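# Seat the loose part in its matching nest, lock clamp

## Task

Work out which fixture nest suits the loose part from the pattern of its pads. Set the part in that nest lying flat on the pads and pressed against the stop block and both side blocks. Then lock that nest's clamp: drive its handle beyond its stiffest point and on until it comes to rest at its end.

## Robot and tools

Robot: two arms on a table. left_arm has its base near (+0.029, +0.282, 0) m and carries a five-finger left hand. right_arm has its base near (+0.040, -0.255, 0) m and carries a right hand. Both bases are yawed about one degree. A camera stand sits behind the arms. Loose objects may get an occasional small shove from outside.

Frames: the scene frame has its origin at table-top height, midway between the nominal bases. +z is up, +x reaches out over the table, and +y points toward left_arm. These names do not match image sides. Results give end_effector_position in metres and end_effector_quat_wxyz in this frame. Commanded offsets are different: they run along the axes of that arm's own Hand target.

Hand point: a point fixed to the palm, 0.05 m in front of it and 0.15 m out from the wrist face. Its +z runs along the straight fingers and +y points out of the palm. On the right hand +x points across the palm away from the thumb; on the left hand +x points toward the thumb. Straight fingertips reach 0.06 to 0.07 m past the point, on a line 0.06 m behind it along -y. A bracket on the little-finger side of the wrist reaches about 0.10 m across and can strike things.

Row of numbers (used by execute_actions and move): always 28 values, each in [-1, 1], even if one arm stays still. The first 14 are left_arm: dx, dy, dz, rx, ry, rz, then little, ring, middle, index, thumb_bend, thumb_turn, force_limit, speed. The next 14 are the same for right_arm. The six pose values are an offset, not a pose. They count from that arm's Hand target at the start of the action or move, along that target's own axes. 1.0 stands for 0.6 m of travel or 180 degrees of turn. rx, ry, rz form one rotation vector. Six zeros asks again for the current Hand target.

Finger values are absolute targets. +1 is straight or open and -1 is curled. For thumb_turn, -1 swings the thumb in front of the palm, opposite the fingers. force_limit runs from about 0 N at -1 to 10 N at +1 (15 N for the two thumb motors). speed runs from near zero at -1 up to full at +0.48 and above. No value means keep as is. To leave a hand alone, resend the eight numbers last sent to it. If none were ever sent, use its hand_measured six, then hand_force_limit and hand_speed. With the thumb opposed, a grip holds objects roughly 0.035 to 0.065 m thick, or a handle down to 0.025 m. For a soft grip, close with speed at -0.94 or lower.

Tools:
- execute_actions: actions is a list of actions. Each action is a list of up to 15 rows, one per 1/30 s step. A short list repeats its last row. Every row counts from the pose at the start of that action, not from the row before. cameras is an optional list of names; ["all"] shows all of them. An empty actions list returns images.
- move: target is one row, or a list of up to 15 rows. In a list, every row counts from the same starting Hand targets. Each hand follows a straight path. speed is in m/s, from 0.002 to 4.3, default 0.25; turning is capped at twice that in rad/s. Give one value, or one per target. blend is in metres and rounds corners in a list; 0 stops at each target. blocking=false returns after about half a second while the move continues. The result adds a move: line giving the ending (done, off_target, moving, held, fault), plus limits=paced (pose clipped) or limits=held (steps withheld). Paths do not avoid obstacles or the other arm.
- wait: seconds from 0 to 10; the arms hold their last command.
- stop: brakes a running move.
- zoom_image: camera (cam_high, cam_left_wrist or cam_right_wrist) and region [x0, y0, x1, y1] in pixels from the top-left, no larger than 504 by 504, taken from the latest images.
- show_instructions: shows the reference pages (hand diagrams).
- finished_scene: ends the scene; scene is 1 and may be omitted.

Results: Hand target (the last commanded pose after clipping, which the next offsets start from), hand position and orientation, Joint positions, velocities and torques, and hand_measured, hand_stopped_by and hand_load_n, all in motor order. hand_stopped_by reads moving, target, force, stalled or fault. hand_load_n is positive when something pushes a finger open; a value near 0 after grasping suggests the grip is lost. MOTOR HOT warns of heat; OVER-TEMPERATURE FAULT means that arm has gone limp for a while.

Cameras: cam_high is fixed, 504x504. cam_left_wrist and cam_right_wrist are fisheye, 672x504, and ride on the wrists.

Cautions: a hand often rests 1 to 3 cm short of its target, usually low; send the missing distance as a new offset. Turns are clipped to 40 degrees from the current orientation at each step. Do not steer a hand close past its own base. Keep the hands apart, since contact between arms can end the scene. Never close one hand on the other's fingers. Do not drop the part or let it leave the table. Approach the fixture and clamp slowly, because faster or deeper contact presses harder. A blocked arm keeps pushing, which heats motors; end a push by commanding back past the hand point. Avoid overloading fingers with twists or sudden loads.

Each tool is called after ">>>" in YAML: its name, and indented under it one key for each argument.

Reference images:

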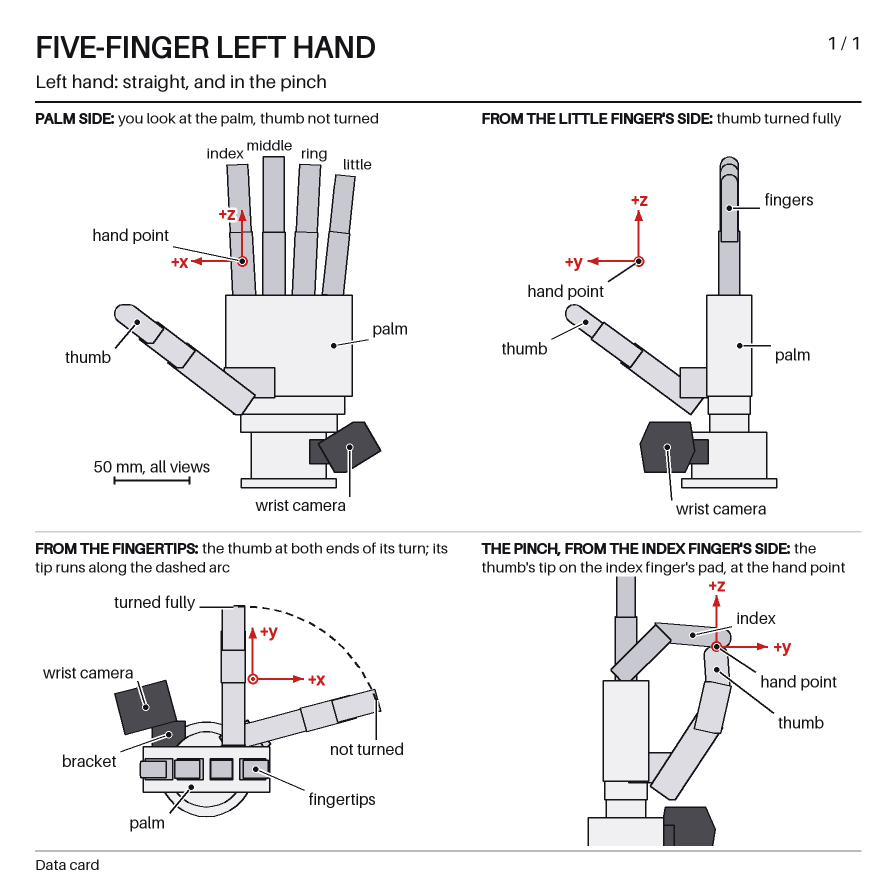

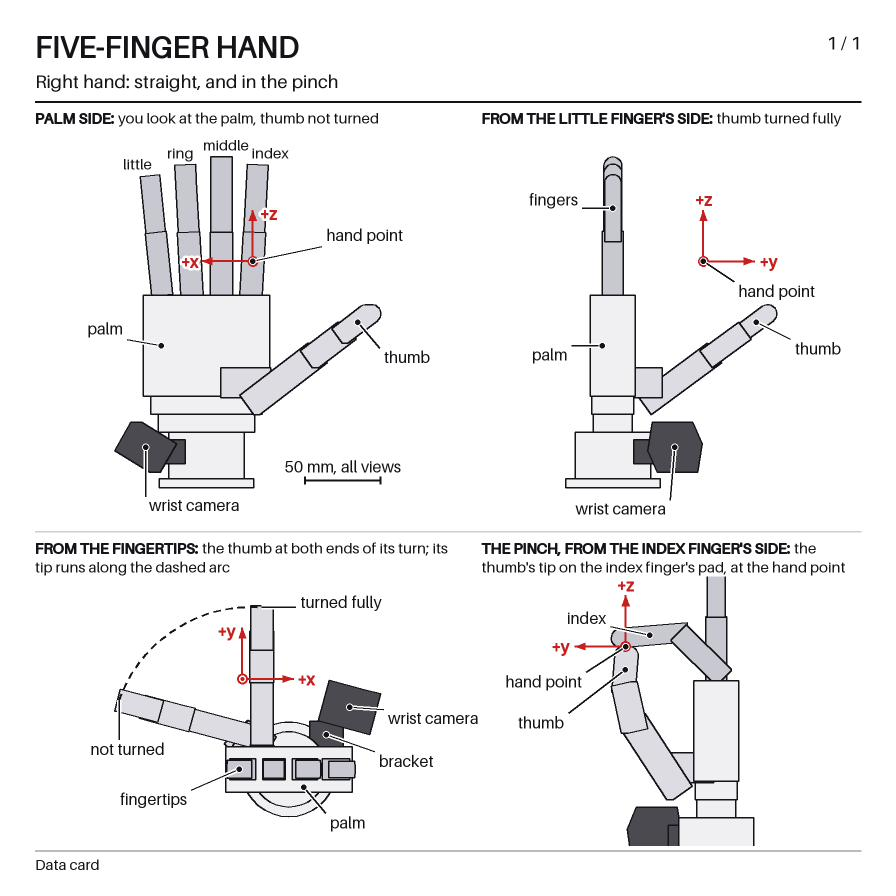

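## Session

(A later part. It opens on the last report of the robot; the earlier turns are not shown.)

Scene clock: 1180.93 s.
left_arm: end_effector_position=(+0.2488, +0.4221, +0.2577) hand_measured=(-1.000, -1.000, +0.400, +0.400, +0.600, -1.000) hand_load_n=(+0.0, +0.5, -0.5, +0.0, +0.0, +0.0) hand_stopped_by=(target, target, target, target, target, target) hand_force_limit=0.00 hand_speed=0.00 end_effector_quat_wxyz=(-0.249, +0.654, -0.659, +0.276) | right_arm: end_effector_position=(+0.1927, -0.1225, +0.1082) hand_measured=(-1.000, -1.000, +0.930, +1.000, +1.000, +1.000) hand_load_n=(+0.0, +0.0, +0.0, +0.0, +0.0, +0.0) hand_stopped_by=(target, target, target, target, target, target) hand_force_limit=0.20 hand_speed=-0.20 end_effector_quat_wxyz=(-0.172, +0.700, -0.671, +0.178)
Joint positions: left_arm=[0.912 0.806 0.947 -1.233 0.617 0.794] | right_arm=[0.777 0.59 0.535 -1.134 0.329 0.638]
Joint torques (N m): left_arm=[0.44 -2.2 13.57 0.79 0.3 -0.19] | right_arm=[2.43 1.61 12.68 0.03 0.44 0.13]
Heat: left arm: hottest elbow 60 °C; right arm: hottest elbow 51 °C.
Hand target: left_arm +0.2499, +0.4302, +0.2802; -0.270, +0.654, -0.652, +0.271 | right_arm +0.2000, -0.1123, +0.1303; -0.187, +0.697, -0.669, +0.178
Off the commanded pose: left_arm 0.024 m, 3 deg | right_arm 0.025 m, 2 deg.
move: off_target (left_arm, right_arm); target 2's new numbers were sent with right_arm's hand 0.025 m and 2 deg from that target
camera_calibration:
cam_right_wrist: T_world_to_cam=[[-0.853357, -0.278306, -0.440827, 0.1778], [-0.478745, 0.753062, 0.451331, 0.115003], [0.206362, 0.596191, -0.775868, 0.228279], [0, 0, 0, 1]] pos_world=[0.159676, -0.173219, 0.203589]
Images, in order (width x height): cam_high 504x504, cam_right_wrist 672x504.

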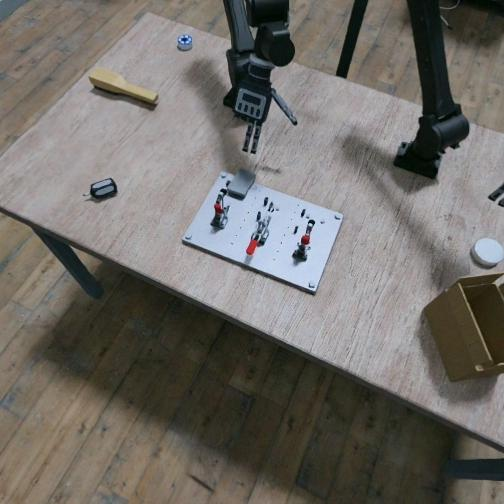

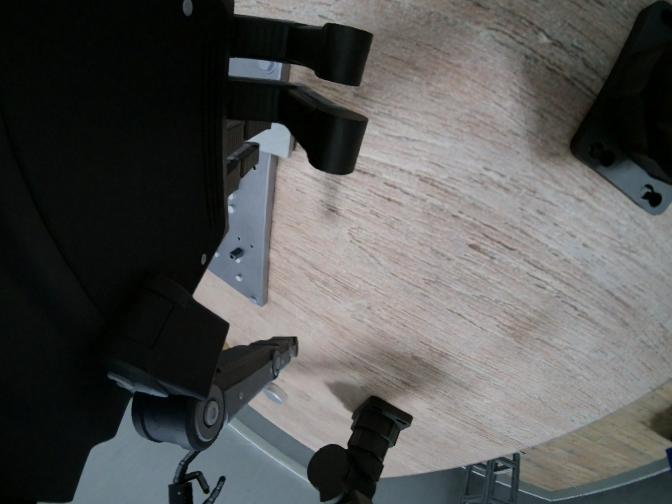

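>>> move:
  target: [0,0,0,0,0,0,-1,-1,0.4,0.4,0.6,-1,0,0,-0.0153,0.0287,0.0610,0,0,0,-1,-1,0.93,1,1,1,0.2,-0.2]
  speed: 0.1
  cameras: ["cam_high","cam_right_wrist"]

>>> zoom_image:
  camera: "cam_high"
  region: [200, 130, 290, 220]

Scene clock: 1191.33 s.
left_arm: end_effector_position=(+0.2488, +0.4221, +0.2577) hand_measured=(-1.000, -1.000, +0.400, +0.400, +0.600, -1.000) hand_load_n=(+0.0, +0.0, +0.0, +0.0, +0.0, +0.0) hand_stopped_by=(target, target, target, target, target, target) hand_force_limit=0.00 hand_speed=0.00 end_effector_quat_wxyz=(-0.249, +0.654, -0.659, +0.276) | right_arm: end_effector_position=(+0.2011, -0.1085, +0.0902) hand_measured=(-1.000, -1.000, +0.930, +1.000, +1.000, +1.000) hand_load_n=(+0.0, +0.0, -0.5, +0.0, +0.0, +0.0) hand_stopped_by=(target, target, target, target, target, target) hand_force_limit=0.20 hand_speed=-0.20 end_effector_quat_wxyz=(-0.182, +0.697, -0.670, +0.179)
Joint positions: left_arm=[0.912 0.806 0.947 -1.233 0.617 0.794] | right_arm=[0.807 0.64 0.499 -1.035 0.341 0.666]
Joint torques (N m): left_arm=[0.5 -2.26 13.39 0.94 0.28 -0.19] | right_arm=[2.84 0.03 8.5 1.21 0.41 0.2]
Heat: left arm: hottest elbow 60 °C; right arm: hottest elbow 54 °C.
Hand target: left_arm +0.2499, +0.4302, +0.2802; -0.270, +0.654, -0.652, +0.271 | right_arm +0.2030, -0.1030, +0.0899; -0.187, +0.697, -0.668, +0.178
Off the commanded pose: left_arm 0.024 m, 3 deg | right_arm 0.006 m, 1 deg.
move: off_target (left_arm)
camera_calibration:
cam_right_wrist: T_world_to_cam=[[-0.84605, -0.272218, -0.458363, 0.181698], [-0.486139, 0.746824, 0.453787, 0.11712], [0.218788, 0.606754, -0.764187, 0.201895], [0, 0, 0, 1]] pos_world=[0.16649, -0.160507, 0.184421]
Images, in order (width x height): cam_high 504x504, cam_right_wrist 672x504.

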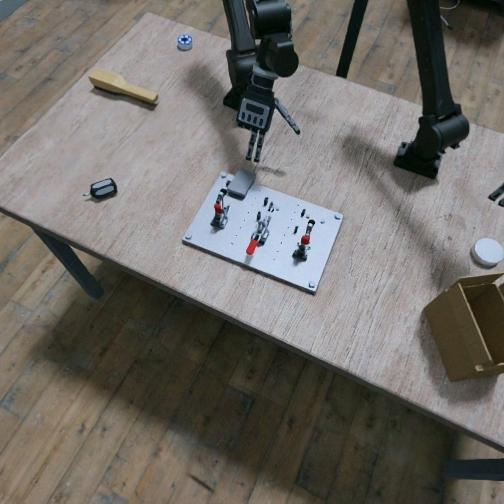

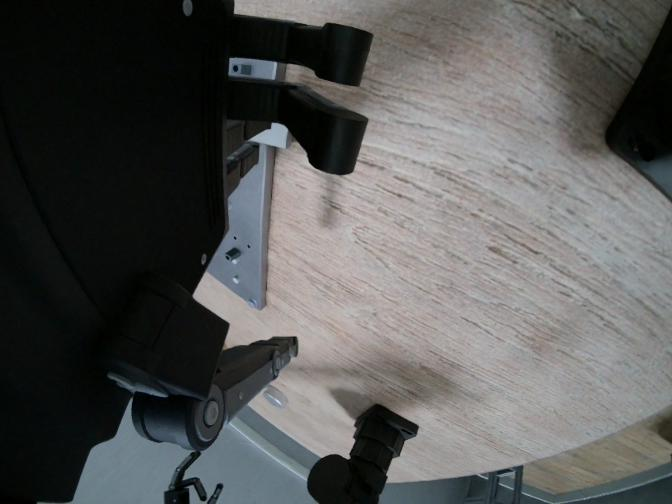

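Scaled by 5.600 from the camera's 504x504 image, which has a finer 720x720 frame.

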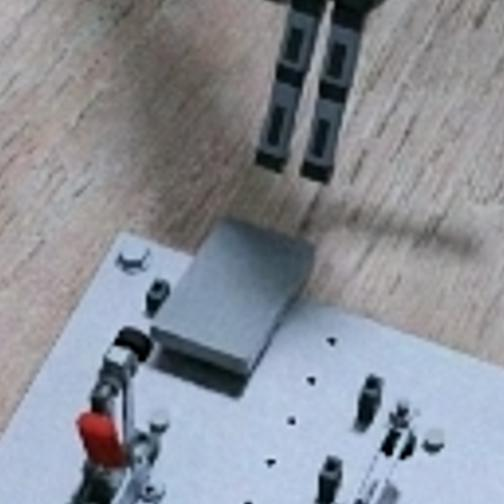

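>>> move:
  target: [0,0,0,0,0,0,-1,-1,0.4,0.4,0.6,-1,0,0,0.0133,0.0223,0.0408,0,0,0,-1,-1,0.93,1,1,1,0.2,-0.2]
  speed: 0.06
  cameras: ["cam_high"]

>>> zoom_image:
  camera: "cam_high"
  region: [200, 130, 290, 220]

Scene clock: 1198.73 s.
left_arm: end_effector_position=(+0.2488, +0.4221, +0.2577) hand_measured=(-1.000, -1.000, +0.400, +0.400, +0.600, -1.000) hand_load_n=(+0.0, +0.5, +0.0, +0.0, +0.0, +0.0) hand_stopped_by=(target, target, target, target, target, target) hand_force_limit=0.00 hand_speed=0.00 end_effector_quat_wxyz=(-0.249, +0.654, -0.659, +0.276) | right_arm: end_effector_position=(+0.1997, -0.1112, +0.0630) hand_measured=(-1.000, -1.000, +0.930, +1.000, +1.000, +1.000) hand_load_n=(+0.0, +0.0, -0.5, +0.0, +0.0, +0.0) hand_stopped_by=(target, target, target, target, target, target) hand_force_limit=0.20 hand_speed=-0.20 end_effector_quat_wxyz=(-0.185, +0.700, -0.667, +0.177)
Joint positions: left_arm=[0.912 0.806 0.947 -1.233 0.617 0.794] | right_arm=[0.796 0.641 0.425 -0.948 0.332 0.646]
Joint torques (N m): left_arm=[0.85 -1.96 13.48 0.83 0.26 -0.2] | right_arm=[0.56 0.32 8.49 1.61 0.21 -0.03]
Heat: left arm: hottest elbow 61 °C; right arm: hottest elbow 53 °C.
Hand target: left_arm +0.2499, +0.4302, +0.2802; -0.270, +0.654, -0.652, +0.271 | right_arm +0.2039, -0.1108, +0.0620; -0.187, +0.697, -0.668, +0.178
Off the commanded pose: left_arm 0.024 m, 3 deg | right_arm 0.004 m, 0 deg.
move: off_target (left_arm)
Images, in order (width x height): cam_high 504x504.

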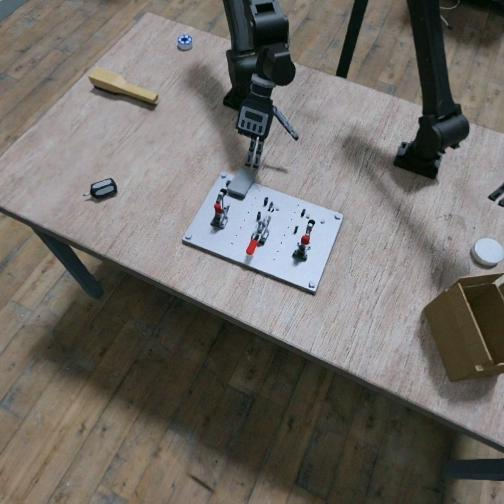

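Scaled by 5.600 from the camera's 504x504 image, which has a finer 720x720 frame.

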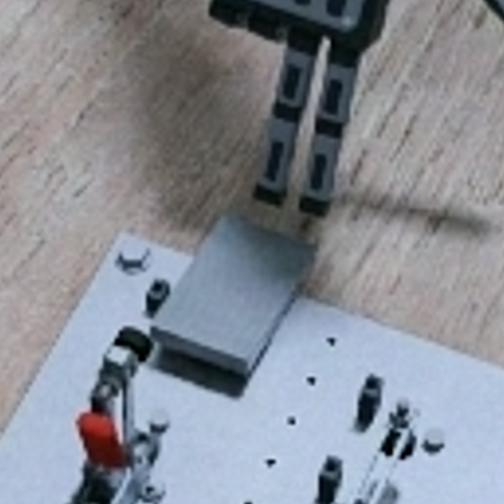

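>>> move:
  target: [0,0,0,0,0,0,-1,-1,0.4,0.4,0.6,-1,0,0,0.0102,0.0083,0.0203,0,0,0,-1,-1,0.93,1,1,1,0.2,-0.2]
  speed: 0.06
  cameras: ["cam_high"]

>>> zoom_image:
  camera: "cam_high"
  region: [200, 130, 290, 220]

Scene clock: 1203.07 s.
left_arm: end_effector_position=(+0.2488, +0.4221, +0.2577) hand_measured=(-1.000, -1.000, +0.400, +0.400, +0.600, -1.000) hand_load_n=(+0.0, +0.0, +0.0, +0.0, +0.0, +0.0) hand_stopped_by=(target, target, target, target, target, target) hand_force_limit=0.00 hand_speed=0.00 end_effector_quat_wxyz=(-0.249, +0.654, -0.659, +0.276) | right_arm: end_effector_position=(+0.2019, -0.1170, +0.0499) hand_measured=(-1.000, -1.000, +0.930, +1.000, +1.000, +1.000) hand_load_n=(+0.0, +0.0, +0.0, +0.0, +0.0, +0.0) hand_stopped_by=(target, target, target, target, target, target) hand_force_limit=0.20 hand_speed=-0.20 end_effector_quat_wxyz=(-0.185, +0.700, -0.667, +0.177)
Joint positions: left_arm=[0.912 0.806 0.947 -1.233 0.617 0.794] | right_arm=[0.76 0.642 0.389 -0.901 0.318 0.611]
Joint torques (N m): left_arm=[0.79 -2.37 13.64 0.84 0.27 -0.2] | right_arm=[0.15 -0.32 8.47 1.52 0.21 0.03]
Heat: left arm: hottest elbow 61 °C; right arm: hottest elbow 53 °C.
Hand target: left_arm +0.2499, +0.4302, +0.2802; -0.270, +0.654, -0.652, +0.271 | right_arm +0.2059, -0.1169, +0.0490; -0.187, +0.698, -0.668, +0.178
Off the commanded pose: left_arm 0.024 m, 3 deg | right_arm 0.004 m, 0 deg.
move: off_target (left_arm)
Images, in order (width x height): cam_high 504x504.

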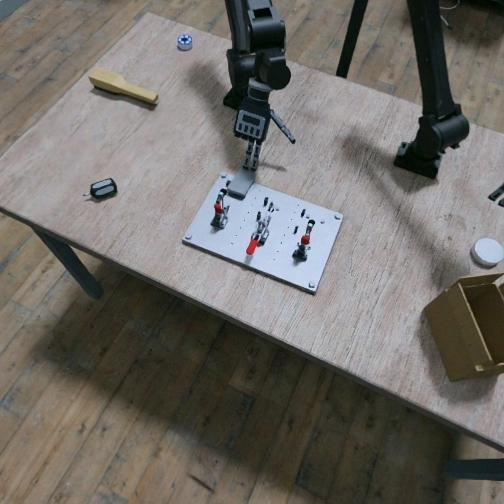

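Scaled by 5.600 from the camera's 504x504 image, which has a finer 720x720 frame.

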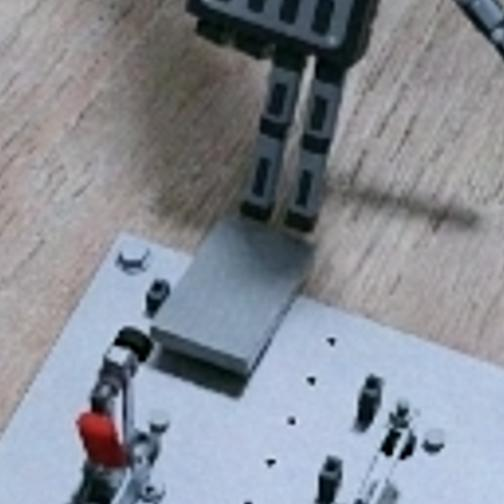

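>>> move:
  target: [0,0,0,0,0,0,-1,-1,0.4,0.4,0.6,-1,0,0,0.0,-0.0264,0.0210,0,0,0,-1,-1,0.93,1,1,1,0.2,-0.2]
  speed: 0.04
  cameras: ["cam_high"]

>>> zoom_image:
  camera: "cam_high"
  region: [200, 130, 290, 220]

Scene clock: 1210.43 s.
left_arm: end_effector_position=(+0.2488, +0.4221, +0.2577) hand_measured=(-1.000, -1.000, +0.400, +0.400, +0.600, -1.000) hand_load_n=(+0.0, +0.0, -0.5, +0.0, +0.0, +0.0) hand_stopped_by=(target, target, target, target, target, target) hand_force_limit=0.00 hand_speed=0.00 end_effector_quat_wxyz=(-0.249, +0.654, -0.659, +0.276) | right_arm: end_effector_position=(+0.2133, -0.1189, +0.0408) hand_measured=(-1.000, -1.000, +0.930, +1.000, +1.000, +1.000) hand_load_n=(+0.0, +0.0, -1.0, -1.5, +0.0, +0.0) hand_stopped_by=(target, target, target, target, target, target) hand_force_limit=0.20 hand_speed=-0.20 end_effector_quat_wxyz=(-0.175, +0.706, -0.664, +0.171)
Joint positions: left_arm=[0.912 0.806 0.947 -1.233 0.617 0.794] | right_arm=[0.695 0.711 0.389 -0.835 0.28 0.541]
Joint torques (N m): left_arm=[0.5 -1.79 13.49 0.85 0.33 -0.19] | right_arm=[-0.44 0.21 9.28 1.68 0.51 0.02]
Heat: left arm: hottest elbow 61 °C; right arm: hottest elbow 53 °C.
Hand target: left_arm +0.2499, +0.4302, +0.2802; -0.270, +0.654, -0.652, +0.271 | right_arm +0.2259, -0.1161, +0.0460; -0.187, +0.697, -0.668, +0.178
Off the commanded pose: left_arm 0.024 m, 3 deg | right_arm 0.014 m, 2 deg.
move: off_target (left_arm, right_arm)
Images, in order (width x height): cam_high 504x504.

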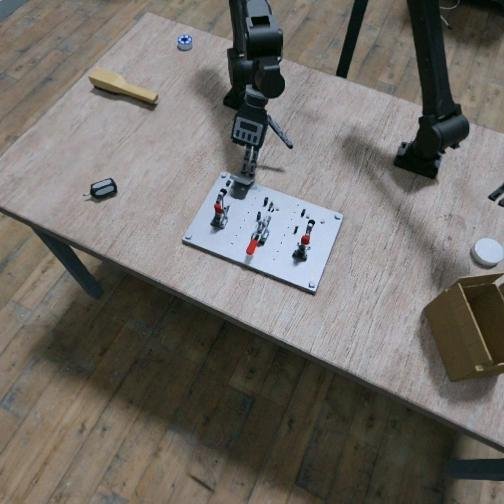

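Scaled by 5.600 from the camera's 504x504 image, which has a finer 720x720 frame.

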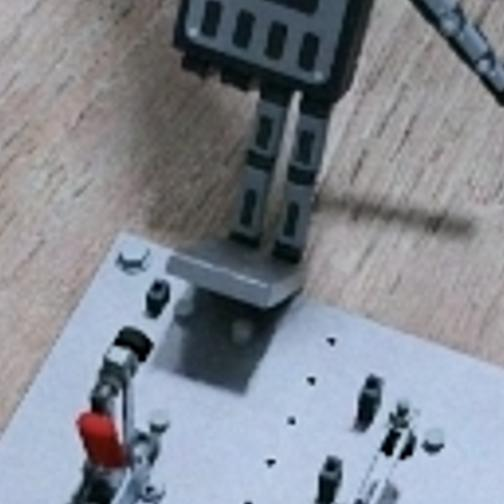

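>>> move:
  target: [0,0,0,0,0,0,-1,-1,0.4,0.4,0.6,-1,0,0,-0.0005,-0.0047,-0.0282,0,0,0,-1,-1,0.93,1,1,1,0.2,-0.2]
  speed: 0.015
  cameras: ["cam_high"]

>>> zoom_image:
  camera: "cam_high"
  region: [200, 130, 290, 220]

Scene clock: 1216.73 s.
left_arm: end_effector_position=(+0.2488, +0.4221, +0.2577) hand_measured=(-1.000, -1.000, +0.400, +0.400, +0.600, -1.000) hand_load_n=(+0.0, +0.0, +0.0, +0.0, +0.5, +0.0) hand_stopped_by=(target, target, target, target, target, target) hand_force_limit=0.00 hand_speed=0.00 end_effector_quat_wxyz=(-0.249, +0.654, -0.659, +0.276) | right_arm: end_effector_position=(+0.2093, -0.1238, +0.0419) hand_measured=(-1.000, -1.000, +0.930, +1.000, +1.000, +1.000) hand_load_n=(+0.0, +0.0, +0.0, +0.0, +0.0, +0.0) hand_stopped_by=(target, target, target, target, target, target) hand_force_limit=0.20 hand_speed=-0.20 end_effector_quat_wxyz=(-0.169, +0.705, -0.667, +0.174)
Joint positions: left_arm=[0.912 0.806 0.947 -1.233 0.617 0.794] | right_arm=[0.695 0.694 0.389 -0.865 0.288 0.547]
Joint torques (N m): left_arm=[0.5 -2.26 13.64 0.8 0.29 -0.17] | right_arm=[1.9 -1.73 11.47 0.31 0.5 0.13]
Heat: left arm: hottest elbow 61 °C; right arm: hottest elbow 54 °C.
Hand target: left_arm +0.2499, +0.4302, +0.2802; -0.270, +0.654, -0.652, +0.271 | right_arm +0.2199, -0.1160, +0.0620; -0.187, +0.697, -0.669, +0.178
Off the commanded pose: left_arm 0.024 m, 3 deg | right_arm 0.024 m, 2 deg.
move: off_target (left_arm, right_arm)
Images, in order (width x height): cam_high 504x504.

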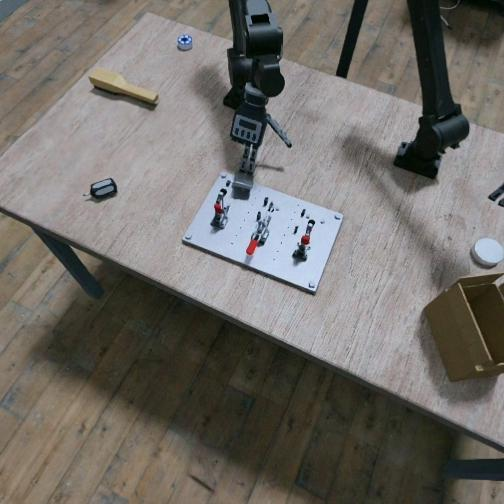

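Scaled by 5.600 from the camera's 504x504 image, which has a finer 720x720 frame.

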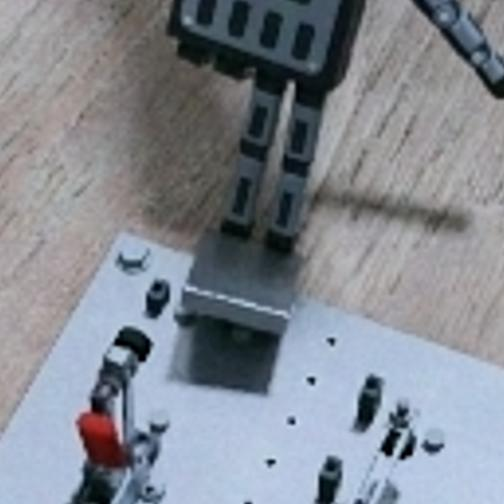

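>>> move:
  target: [0,0,0,0,0,0,-1,-1,0.4,0.4,0.6,-1,0,0,-0.0005,0.0,-0.0200,0,0,0,-1,-1,0.93,1,1,1,0.2,-0.2]
  speed: 0.015
  cameras: ["cam_high"]

>>> zoom_image:
  camera: "cam_high"
  region: [200, 130, 290, 220]

Scene clock: 1221.67 s.
left_arm: end_effector_position=(+0.2488, +0.4221, +0.2577) hand_measured=(-1.000, -1.000, +0.400, +0.400, +0.600, -1.000) hand_load_n=(+0.0, +0.5, +0.0, +0.0, +0.0, +0.0) hand_stopped_by=(target, target, target, target, target, target) hand_force_limit=0.00 hand_speed=0.00 end_effector_quat_wxyz=(-0.249, +0.654, -0.659, +0.276) | right_arm: end_effector_position=(+0.2043, -0.1273, +0.0493) hand_measured=(-1.000, -1.000, +0.930, +1.000, +1.000, +1.000) hand_load_n=(+0.0, +0.0, +0.0, +0.0, -0.5, +0.0) hand_stopped_by=(target, target, target, target, target, target) hand_force_limit=0.20 hand_speed=-0.20 end_effector_quat_wxyz=(-0.165, +0.701, -0.671, +0.176)
Joint positions: left_arm=[0.912 0.806 0.947 -1.233 0.617 0.794] | right_arm=[0.704 0.664 0.401 -0.919 0.3 0.568]
Joint torques (N m): left_arm=[1.08 -1.96 13.56 0.76 0.29 -0.18] | right_arm=[2.14 -0.73 12.08 -0.17 0.38 0.11]
Heat: left arm: hottest elbow 61 °C; right arm: hottest elbow 54 °C.
Hand target: left_arm +0.2499, +0.4302, +0.2802; -0.270, +0.654, -0.652, +0.271 | right_arm +0.2139, -0.1159, +0.0725; -0.187, +0.697, -0.668, +0.178
Off the commanded pose: left_arm 0.024 m, 3 deg | right_arm 0.028 m, 3 deg.
move: off_target (left_arm, right_arm)
Images, in order (width x height): cam_high 504x504.

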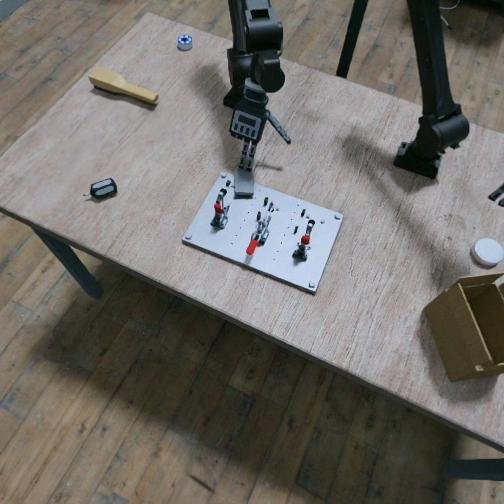

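Scaled by 5.600 from the camera's 504x504 image, which has a finer 720x720 frame.

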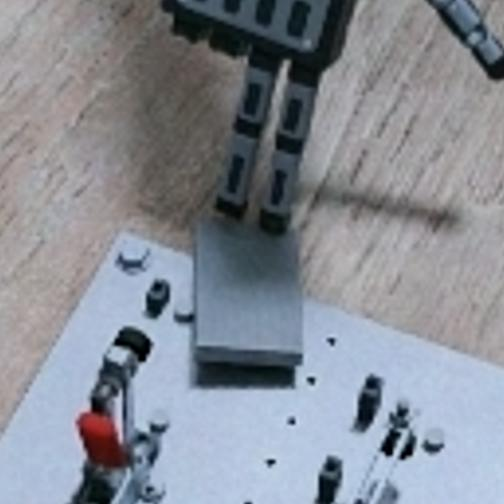

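>>> move:
  target: [0,0,0,0,0,0,-1,-1,0.4,0.4,0.6,-1,0,0,-0.0005,0.050,-0.0800,0,0,0,-1,-1,0.93,1,1,1,0.2,-0.2]
  speed: 0.04
  cameras: ["cam_high"]

>>> zoom_image:
  camera: "cam_high"
  region: [200, 140, 350, 290]

Scene clock: 1260.00 s.
left_arm: end_effector_position=(+0.2488, +0.4221, +0.2577) hand_measured=(-1.000, -1.000, +0.400, +0.400, +0.600, -1.000) hand_load_n=(+0.0, +0.0, +0.0, +0.0, +0.0, +0.0) hand_stopped_by=(target, target, target, target, target, target) hand_force_limit=0.00 hand_speed=0.00 end_effector_quat_wxyz=(-0.249, +0.654, -0.659, +0.276) | right_arm: end_effector_position=(+0.1573, -0.1298, +0.0731) hand_measured=(-1.000, -1.000, +0.930, +1.000, +1.000, +1.000) hand_load_n=(+0.0, +0.0, +0.0, +0.0, +0.0, +0.0) hand_stopped_by=(target, target, target, target, target, target) hand_force_limit=0.20 hand_speed=-0.20 end_effector_quat_wxyz=(-0.160, +0.703, -0.669, +0.181)
Joint positions: left_arm=[0.912 0.806 0.947 -1.233 0.617 0.794] | right_arm=[0.934 0.518 0.433 -1.182 0.387 0.793]
Joint torques (N m): left_arm=[0.44 -2.55 13.56 0.87 0.26 -0.2] | right_arm=[2.49 0.21 12.53 -0.01 0.44 0.15]
Heat: left arm: hottest elbow 61 °C; right arm: hottest elbow 56 °C.
Hand target: left_arm +0.2499, +0.4302, +0.2802; -0.270, +0.654, -0.652, +0.271 | right_arm +0.1640, -0.1178, +0.0991; -0.187, +0.697, -0.668, +0.178
Off the commanded pose: left_arm 0.024 m, 3 deg | right_arm 0.029 m, 3 deg.
move: off_target (left_arm, right_arm)
Images, in order (width x height): cam_high 504x504.

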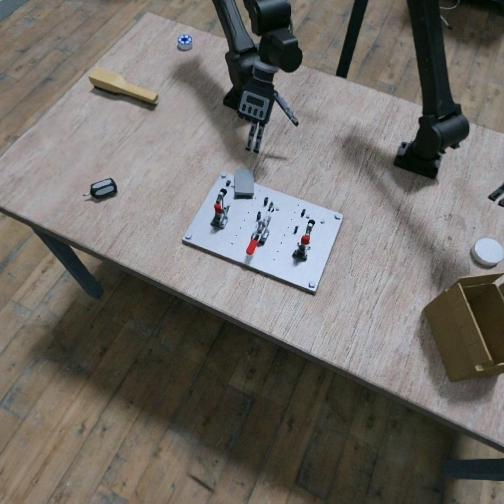

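Scaled by 3.360 from the camera's 504x504 image, which has a finer 720x720 frame.

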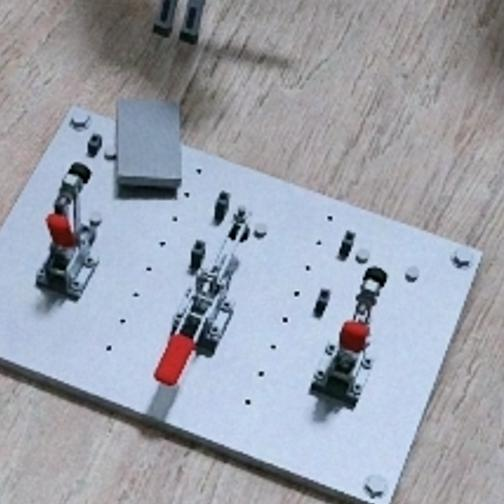

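>>> move:
  target:
    - [0,0,0,0,0,0,-1,-1,0.4,0.4,0.6,-1,0,0,-0.0260,-0.1410,-0.0552,0,0,0,-1,-1,0.93,1,1,1,0.2,-0.2]
    - [0,0,0,0,0,0,-1,-1,0.4,0.4,0.6,-1,0,0,-0.0592,-0.2583,0.1280,0.1226,-0.3447,-0.3577,-1,-1,0.2,0.2,1,1,0.2,-0.2]
  speed: [0.1,0.2]
  blend: [0.02,0]
  cameras: ["cam_right_wrist"]

Scene clock: 1290.43 s.
left_arm: end_effector_position=(+0.2488, +0.4221, +0.2577) hand_measured=(-1.000, -1.000, +0.400, +0.400, +0.600, -1.000) hand_load_n=(+0.0, +0.0, +0.0, +0.0, +0.0, +0.0) hand_stopped_by=(target, target, target, target, target, target) hand_force_limit=0.00 hand_speed=0.00 end_effector_quat_wxyz=(-0.249, +0.654, -0.659, +0.276) | right_arm: end_effector_position=(+0.3164, -0.0742, +0.0996) hand_measured=(-1.000, -1.000, +0.200, +0.200, +1.000, +1.000) hand_load_n=(+0.0, +0.0, +0.0, +0.0, +0.0, +0.0) hand_stopped_by=(target, target, target, target, target, target) hand_force_limit=0.20 hand_speed=-0.20 end_effector_quat_wxyz=(-0.482, +0.876, +0.007, -0.016)
Joint positions: left_arm=[0.912 0.806 0.947 -1.233 0.617 0.794] | right_arm=[0.191 1.259 0.752 -0.88 -0.997 -1.328]
Joint torques (N m): left_arm=[0.56 -2.2 13.56 0.84 0.3 -0.18] | right_arm=[0.67 -5.89 10.63 -0.38 -0.65 0.01]
Heat: left arm: hottest elbow 62 °C; right arm: hottest elbow 62 °C.
Hand target: left_arm +0.2499, +0.4302, +0.2802; -0.270, +0.654, -0.652, +0.271 | right_arm +0.3349, -0.0750, +0.1098; -0.485, +0.875, +0.009, -0.005
Off the commanded pose: left_arm 0.024 m, 3 deg | right_arm 0.021 m, 1 deg.
move: off_target (left_arm, right_arm); target 2's new numbers were sent with right_arm's hand 0.021 m and 1 deg from that target
camera_calibration:
cam_right_wrist: T_world_to_cam=[[0.23508, -0.530878, -0.81419, -0.0329115], [-0.740458, -0.640457, 0.203807, 0.145756], [-0.62965, 0.554963, -0.543652, 0.40566], [0, 0, 0, 1]] pos_world=[0.371087, -0.149248, 0.164036]
Images, in order (width x height): cam_right_wrist 672x504.

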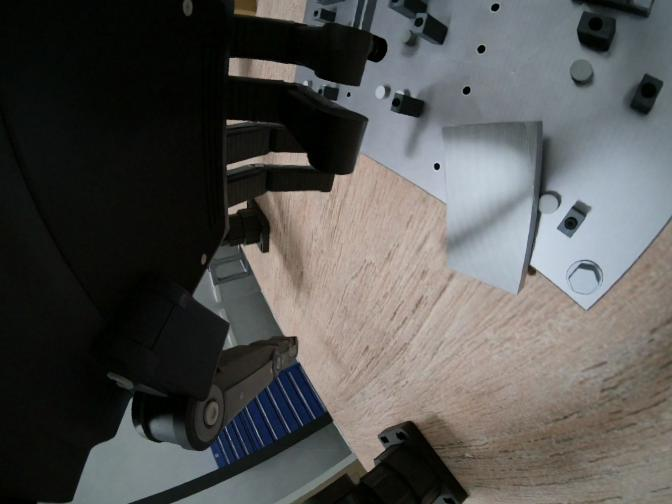

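>>> move:
  target:
    - [0,0,0,0,0,0,-1,-1,0.4,0.4,0.6,-1,0,0,0.0202,0.1083,0.0670,0,0,0,-1,-1,0.2,0.2,1,1,0.2,-0.2]
    - [0,0,0,0,0,0,-1,-1,0.4,0.4,0.6,-1,0,0,0.0183,0.1525,-0.0038,0,0,0,-1,-1,0.2,0.2,1,1,0.2,-0.2]
  speed: [0.08,0.03]
  cameras: ["cam_right_wrist"]

Scene clock: 1310.60 s.
left_arm: end_effector_position=(+0.2488, +0.4221, +0.2577) hand_measured=(-1.000, -1.000, +0.400, +0.400, +0.600, -1.000) hand_load_n=(+0.5, +0.0, +0.0, +0.0, +0.0, +0.0) hand_stopped_by=(target, target, target, target, target, target) hand_force_limit=0.00 hand_speed=0.00 end_effector_quat_wxyz=(-0.249, +0.654, -0.659, +0.276) | right_arm: end_effector_position=(+0.3392, -0.1150, +0.0404) hand_measured=(-1.000, -1.000, +0.200, +0.200, +1.000, +1.000) hand_load_n=(+0.0, +0.0, +4.0, +0.0, +0.0, +0.0) hand_stopped_by=(target, target, target, target, target, target) hand_force_limit=0.20 hand_speed=-0.20 end_effector_quat_wxyz=(-0.494, +0.869, +0.020, -0.001)
Joint positions: left_arm=[0.912 0.806 0.947 -1.233 0.617 0.794] | right_arm=[0.049 1.449 0.739 -0.876 -1.034 -1.608]
Joint torques (N m): left_arm=[0.56 -2.02 13.56 0.95 0.27 -0.19] | right_arm=[0.44 -6.83 7.54 -0.75 0.21 0.01]
Heat: left arm: hottest elbow 62 °C; right arm: hottest elbow 61 °C.
Hand target: left_arm +0.2499, +0.4302, +0.2802; -0.270, +0.654, -0.652, +0.271 | right_arm +0.3468, -0.1253, +0.0335; -0.485, +0.875, +0.008, -0.005
Off the commanded pose: left_arm 0.024 m, 3 deg | right_arm 0.015 m, 2 deg.
move: off_target (left_arm, right_arm)
camera_calibration:
cam_right_wrist: T_world_to_cam=[[0.270305, -0.505971, -0.819102, -0.117043], [-0.742419, -0.651215, 0.157265, 0.149809], [-0.612983, 0.565608, -0.551669, 0.40644], [0, 0, 0, 1]] pos_world=[0.391999, -0.191548, 0.10479]
Images, in order (width x height): cam_right_wrist 672x504.

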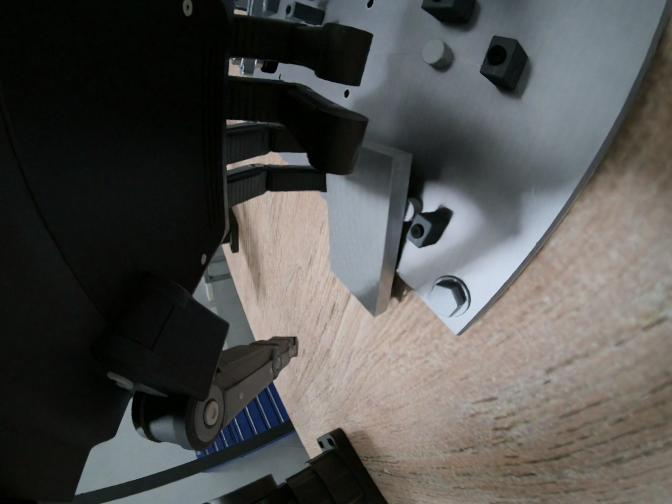

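>>> zoom_image:
  camera: "cam_right_wrist"
  region: [310, 90, 510, 350]

Scaled by 1.938 from the camera's 672x504 image, which has a finer 960x720 frame.

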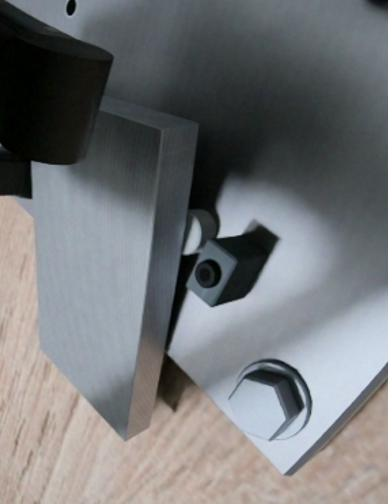

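>>> move:
  target: [0,0,0,0,0,0,-1,-1,0.4,0.4,0.6,-1,0,0,0.0060,0.0110,-0.0177,0,0,0,-1,-1,0.2,0.2,1,1,0.2,-0.2]
  speed: 0.03
  cameras: ["cam_right_wrist"]

>>> zoom_image:
  camera: "cam_right_wrist"
  region: [310, 90, 510, 350]

Scene clock: 1323.27 s.
left_arm: end_effector_position=(+0.2488, +0.4221, +0.2577) hand_measured=(-1.000, -1.000, +0.400, +0.400, +0.600, -1.000) hand_load_n=(+0.0, +0.0, +0.0, +0.0, +0.0, +0.0) hand_stopped_by=(target, target, target, target, target, target) hand_force_limit=0.00 hand_speed=0.00 end_effector_quat_wxyz=(-0.249, +0.654, -0.659, +0.276) | right_arm: end_effector_position=(+0.3395, -0.1249, +0.0406) hand_measured=(-1.000, -1.000, +0.200, +0.200, +1.000, +1.000) hand_load_n=(-0.5, +0.0, +4.0, +1.0, +0.0, -0.5) hand_stopped_by=(target, target, target, target, target, target) hand_force_limit=0.20 hand_speed=-0.20 end_effector_quat_wxyz=(-0.496, +0.868, +0.016, -0.007)
Joint positions: left_arm=[0.912 0.806 0.947 -1.233 0.617 0.794] | right_arm=[0.017 1.469 0.757 -0.941 -1.037 -1.67]
Joint torques (N m): left_arm=[0.38 -2.43 13.53 0.69 0.27 -0.18] | right_arm=[-1.08 -6.48 7.94 -0.58 0.35 -0.02]
Heat: left arm: hottest elbow 62 °C; right arm: hottest elbow 58 °C.
Hand target: left_arm +0.2499, +0.4302, +0.2802; -0.270, +0.654, -0.652, +0.271 | right_arm +0.3507, -0.1377, +0.0335; -0.485, +0.875, +0.009, -0.005
Off the commanded pose: left_arm 0.024 m, 3 deg | right_arm 0.018 m, 2 deg.
move: off_target (left_arm, right_arm)
camera_calibration:
cam_right_wrist: T_world_to_cam=[[0.259345, -0.502582, -0.824713, -0.117588], [-0.740483, -0.651687, 0.164282, 0.142597], [-0.62002, 0.56808, -0.541165, 0.414513], [0, 0, 0, 1]] pos_world=[0.393093, -0.201646, 0.103918]
Images, in order (width x height): cam_right_wrist 672x504.

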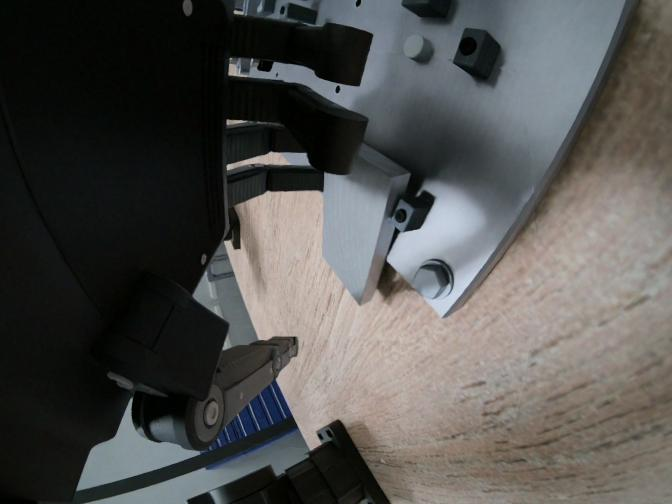

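Scaled by 1.938 from the camera's 672x504 image, which has a finer 960x720 frame.

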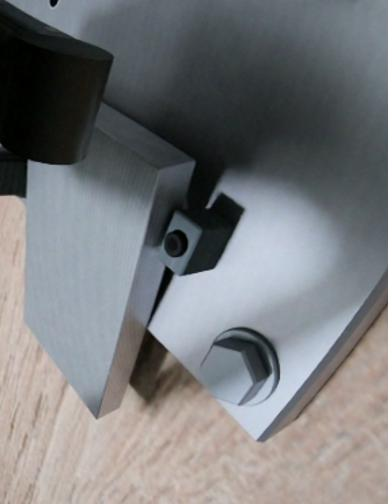

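>>> move:
  target:
    - [0,0,0,0,0,0,-1,-1,0.4,0.4,0.6,-1,0,0,-0.0085,-0.0228,0.0365,0,0,0,-1,-1,0.2,0.2,1,1,0.2,-0.2]
    - [0,0,0,0,0,0,-1,-1,0.4,0.4,0.6,-1,0,0,-0.0085,-0.1000,-0.0117,0,0,0,-1,-1,0.2,0.2,1,1,0.2,-0.2]
    - [0,0,0,0,0,0,-1,-1,0.4,0.4,0.6,-1,0,0,-0.0475,-0.0945,-0.0425,0,0,0,-1,-1,0.4,0.4,0.75,-1,0.2,-0.2]
  speed: 0.1
  blend: [0.005,0.01,0]
  cameras: ["cam_right_wrist"]

Scene clock: 1369.27 s.
left_arm: end_effector_position=(+0.2488, +0.4221, +0.2577) hand_measured=(-1.000, -1.000, +0.400, +0.400, +0.600, -1.000) hand_load_n=(+0.0, +0.5, +0.0, +0.0, +0.0, +0.0) hand_stopped_by=(target, target, target, target, target, target) hand_force_limit=0.00 hand_speed=0.00 end_effector_quat_wxyz=(-0.249, +0.654, -0.659, +0.276) | right_arm: end_effector_position=(+0.3116, -0.1256, +0.0853) hand_measured=(-1.000, -1.000, +0.400, +0.400, +0.750, -1.000) hand_load_n=(+0.0, +0.0, -0.5, +0.0, +0.0, +0.0) hand_stopped_by=(target, target, target, target, target, target) hand_force_limit=0.20 hand_speed=-0.20 end_effector_quat_wxyz=(-0.485, +0.874, +0.005, -0.020)
Joint positions: left_arm=[0.912 0.806 0.947 -1.233 0.617 0.794] | right_arm=[0.026 1.319 0.76 -1.1 -1.012 -1.639]
Joint torques (N m): left_arm=[0.56 -2.37 13.56 0.94 0.29 -0.2] | right_arm=[0.15 -8.64 8.34 -0.76 -0.51 0.01]
Heat: left arm: hottest elbow 62 °C; right arm: hottest elbow 54 °C.
Hand target: left_arm +0.2499, +0.4302, +0.2802; -0.270, +0.654, -0.652, +0.271 | right_arm +0.3222, -0.1298, +0.0952; -0.485, +0.875, +0.009, -0.005
Off the commanded pose: left_arm 0.024 m, 3 deg | right_arm 0.015 m, 2 deg.
move: off_target (left_arm, right_arm); target 3's new numbers were sent with right_arm's hand 0.015 m and 2 deg from that target
camera_calibration:
cam_right_wrist: T_world_to_cam=[[0.228135, -0.525096, -0.819895, -0.0673018], [-0.737955, -0.642577, 0.206198, 0.110881], [-0.63512, 0.558004, -0.534092, 0.424649], [0, 0, 0, 1]] pos_world=[0.366882, -0.201047, 0.148758]
Images, in order (width x height): cam_right_wrist 672x504.

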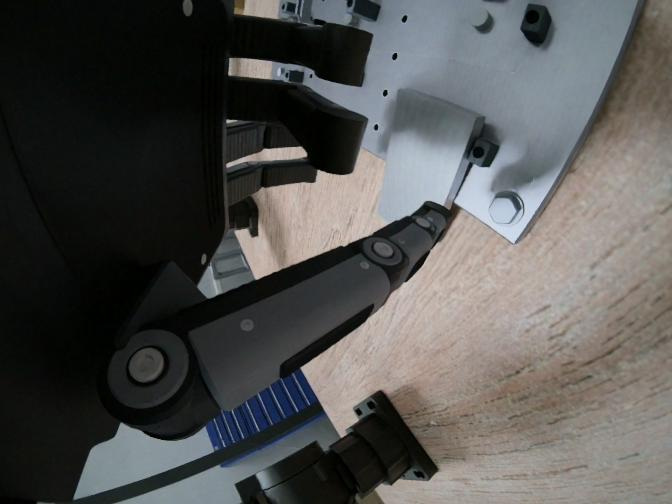

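>>> wait:
  seconds: 0
  cameras: ["cam_high","cam_right_wrist"]

>>> zoom_image:
  camera: "cam_high"
  region: [190, 130, 290, 230]

>>> zoom_image:
  camera: "cam_right_wrist"
  region: [350, 60, 550, 260]

Scene clock: 1378.07 s.
left_arm: end_effector_position=(+0.2488, +0.4221, +0.2577) hand_measured=(-1.000, -1.000, +0.400, +0.400, +0.600, -1.000) hand_load_n=(+0.0, +0.0, +0.0, +0.0, +0.0, +0.0) hand_stopped_by=(target, target, target, target, target, target) hand_force_limit=0.00 hand_speed=0.00 end_effector_quat_wxyz=(-0.249, +0.654, -0.659, +0.276) | right_arm: end_effector_position=(+0.3116, -0.1256, +0.0853) hand_measured=(-1.000, -1.000, +0.400, +0.400, +0.750, -1.000) hand_load_n=(+0.0, +0.0, +0.0, +0.0, +0.0, +0.0) hand_stopped_by=(target, target, target, target, target, target) hand_force_limit=0.20 hand_speed=-0.20 end_effector_quat_wxyz=(-0.485, +0.874, +0.005, -0.020)
Joint positions: left_arm=[0.912 0.806 0.947 -1.233 0.617 0.794] | right_arm=[0.026 1.319 0.76 -1.1 -1.012 -1.639]
Joint torques (N m): left_arm=[0.62 -2.2 13.53 0.83 0.27 -0.17] | right_arm=[-0.21 -9 8.43 -0.58 -0.5 0.04]
Heat: left arm: hottest elbow 63 °C; right arm: hottest elbow 54 °C.
Hand target: left_arm +0.2499, +0.4302, +0.2802; -0.270, +0.654, -0.652, +0.271 | right_arm +0.3222, -0.1298, +0.0952; -0.485, +0.875, +0.009, -0.005
Off the commanded pose: left_arm 0.024 m, 3 deg | right_arm 0.015 m, 2 deg.
camera_calibration:
cam_right_wrist: T_world_to_cam=[[0.228135, -0.525096, -0.819895, -0.0673018], [-0.737955, -0.642577, 0.206198, 0.110881], [-0.63512, 0.558004, -0.534092, 0.424649], [0, 0, 0, 1]] pos_world=[0.366882, -0.201047, 0.148758]
Images, in order (width x height): cam_high 504x504, cam_right_wrist 672x504.

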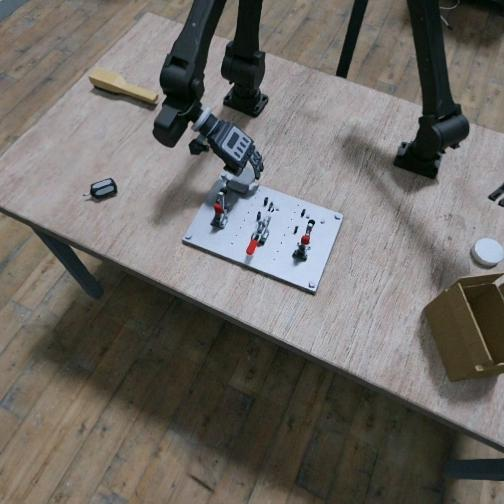

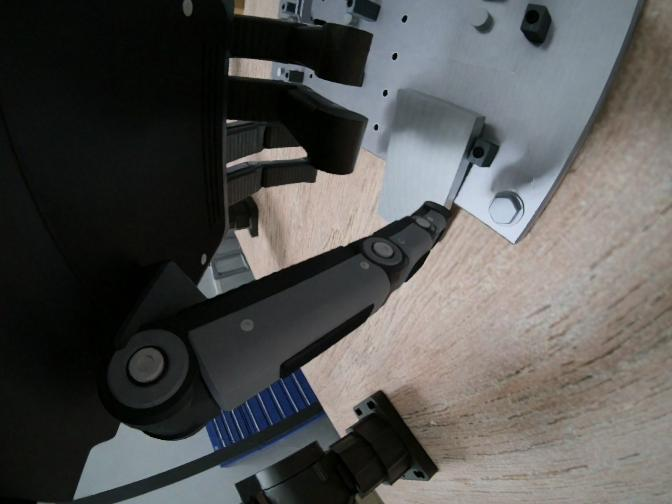

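Scaled by 5.040 from the camera's 504x504 image, which has a finer 720x720 frame.

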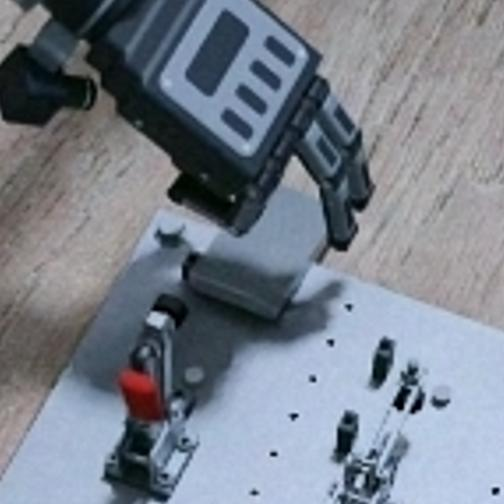

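Scaled by 2.520 from the camera's 672x504 image, which has a finer 960x720 frame.

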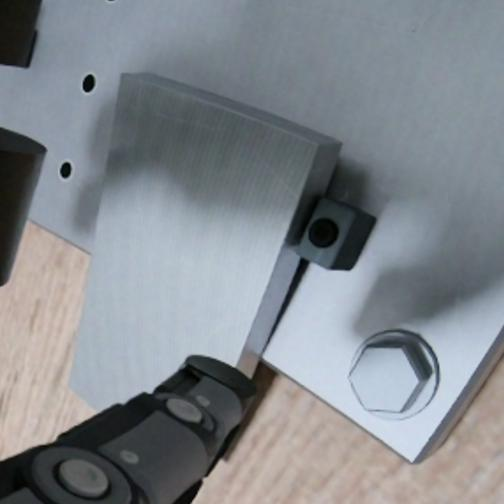

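>>> move:
  target: [0,0,0,0,0,0,-1,-1,0.4,0.4,0.6,-1,0,0,0,0.0845,0.0507,0,0,0,-1,-1,0.4,0.4,0.75,-1,0.2,-0.2]
  speed: 0.06
  cameras: ["cam_right_wrist"]

>>> zoom_image:
  camera: "cam_right_wrist"
  region: [310, 60, 510, 310]

Scene clock: 1402.10 s.
left_arm: end_effector_position=(+0.2488, +0.4221, +0.2577) hand_measured=(-1.000, -1.000, +0.400, +0.400, +0.600, -1.000) hand_load_n=(+0.0, +0.0, -0.5, +0.0, +0.0, +0.0) hand_stopped_by=(target, target, target, target, target, target) hand_force_limit=0.00 hand_speed=0.00 end_effector_quat_wxyz=(-0.249, +0.654, -0.659, +0.276) | right_arm: end_effector_position=(+0.3194, -0.1260, +0.0449) hand_measured=(-1.000, -1.000, +0.400, +0.400, +0.750, -1.000) hand_load_n=(+0.0, +0.0, +0.0, +0.0, -3.0, +0.5) hand_stopped_by=(target, target, target, target, target, target) hand_force_limit=0.20 hand_speed=-0.20 end_effector_quat_wxyz=(-0.488, +0.873, +0.013, -0.006)
Joint positions: left_arm=[0.912 0.806 0.947 -1.233 0.617 0.794] | right_arm=[0.021 1.399 0.707 -0.943 -1.018 -1.647]
Joint torques (N m): left_arm=[0.21 -2.2 13.5 0.83 0.29 -0.17] | right_arm=[0.56 -6.42 5.94 0.65 -0.33 0.04]
Heat: left arm: hottest elbow 63 °C; right arm: hottest elbow 54 °C.
Hand target: left_arm +0.2499, +0.4302, +0.2802; -0.270, +0.654, -0.652, +0.271 | right_arm +0.3222, -0.1310, +0.0361; -0.484, +0.875, +0.008, -0.005
Off the commanded pose: left_arm 0.024 m, 3 deg | right_arm 0.010 m, 1 deg.
move: off_target (left_arm)
camera_calibration:
cam_right_wrist: T_world_to_cam=[[0.253805, -0.52025, -0.815428, -0.110226], [-0.744378, -0.643378, 0.178791, 0.12797], [-0.617645, 0.561608, -0.550555, 0.403895], [0, 0, 0, 1]] pos_world=[0.372697, -0.201843, 0.109606]
Images, in order (width x height): cam_right_wrist 672x504.

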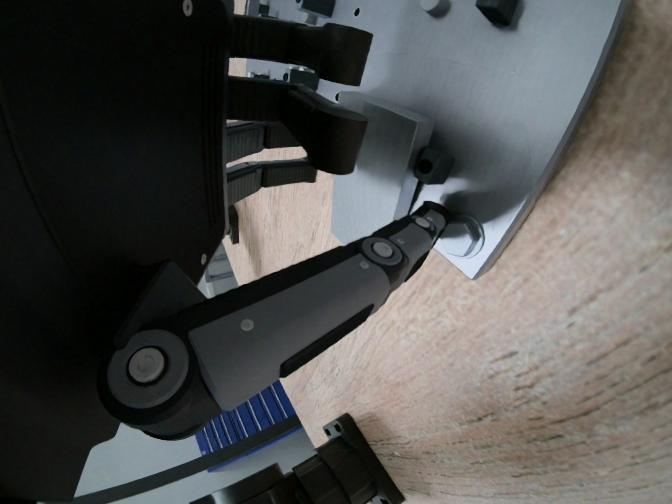

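Scaled by 2.016 from the camera's 672x504 image, which has a finer 960x720 frame.

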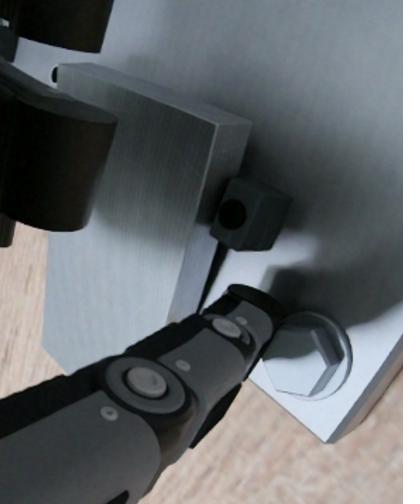

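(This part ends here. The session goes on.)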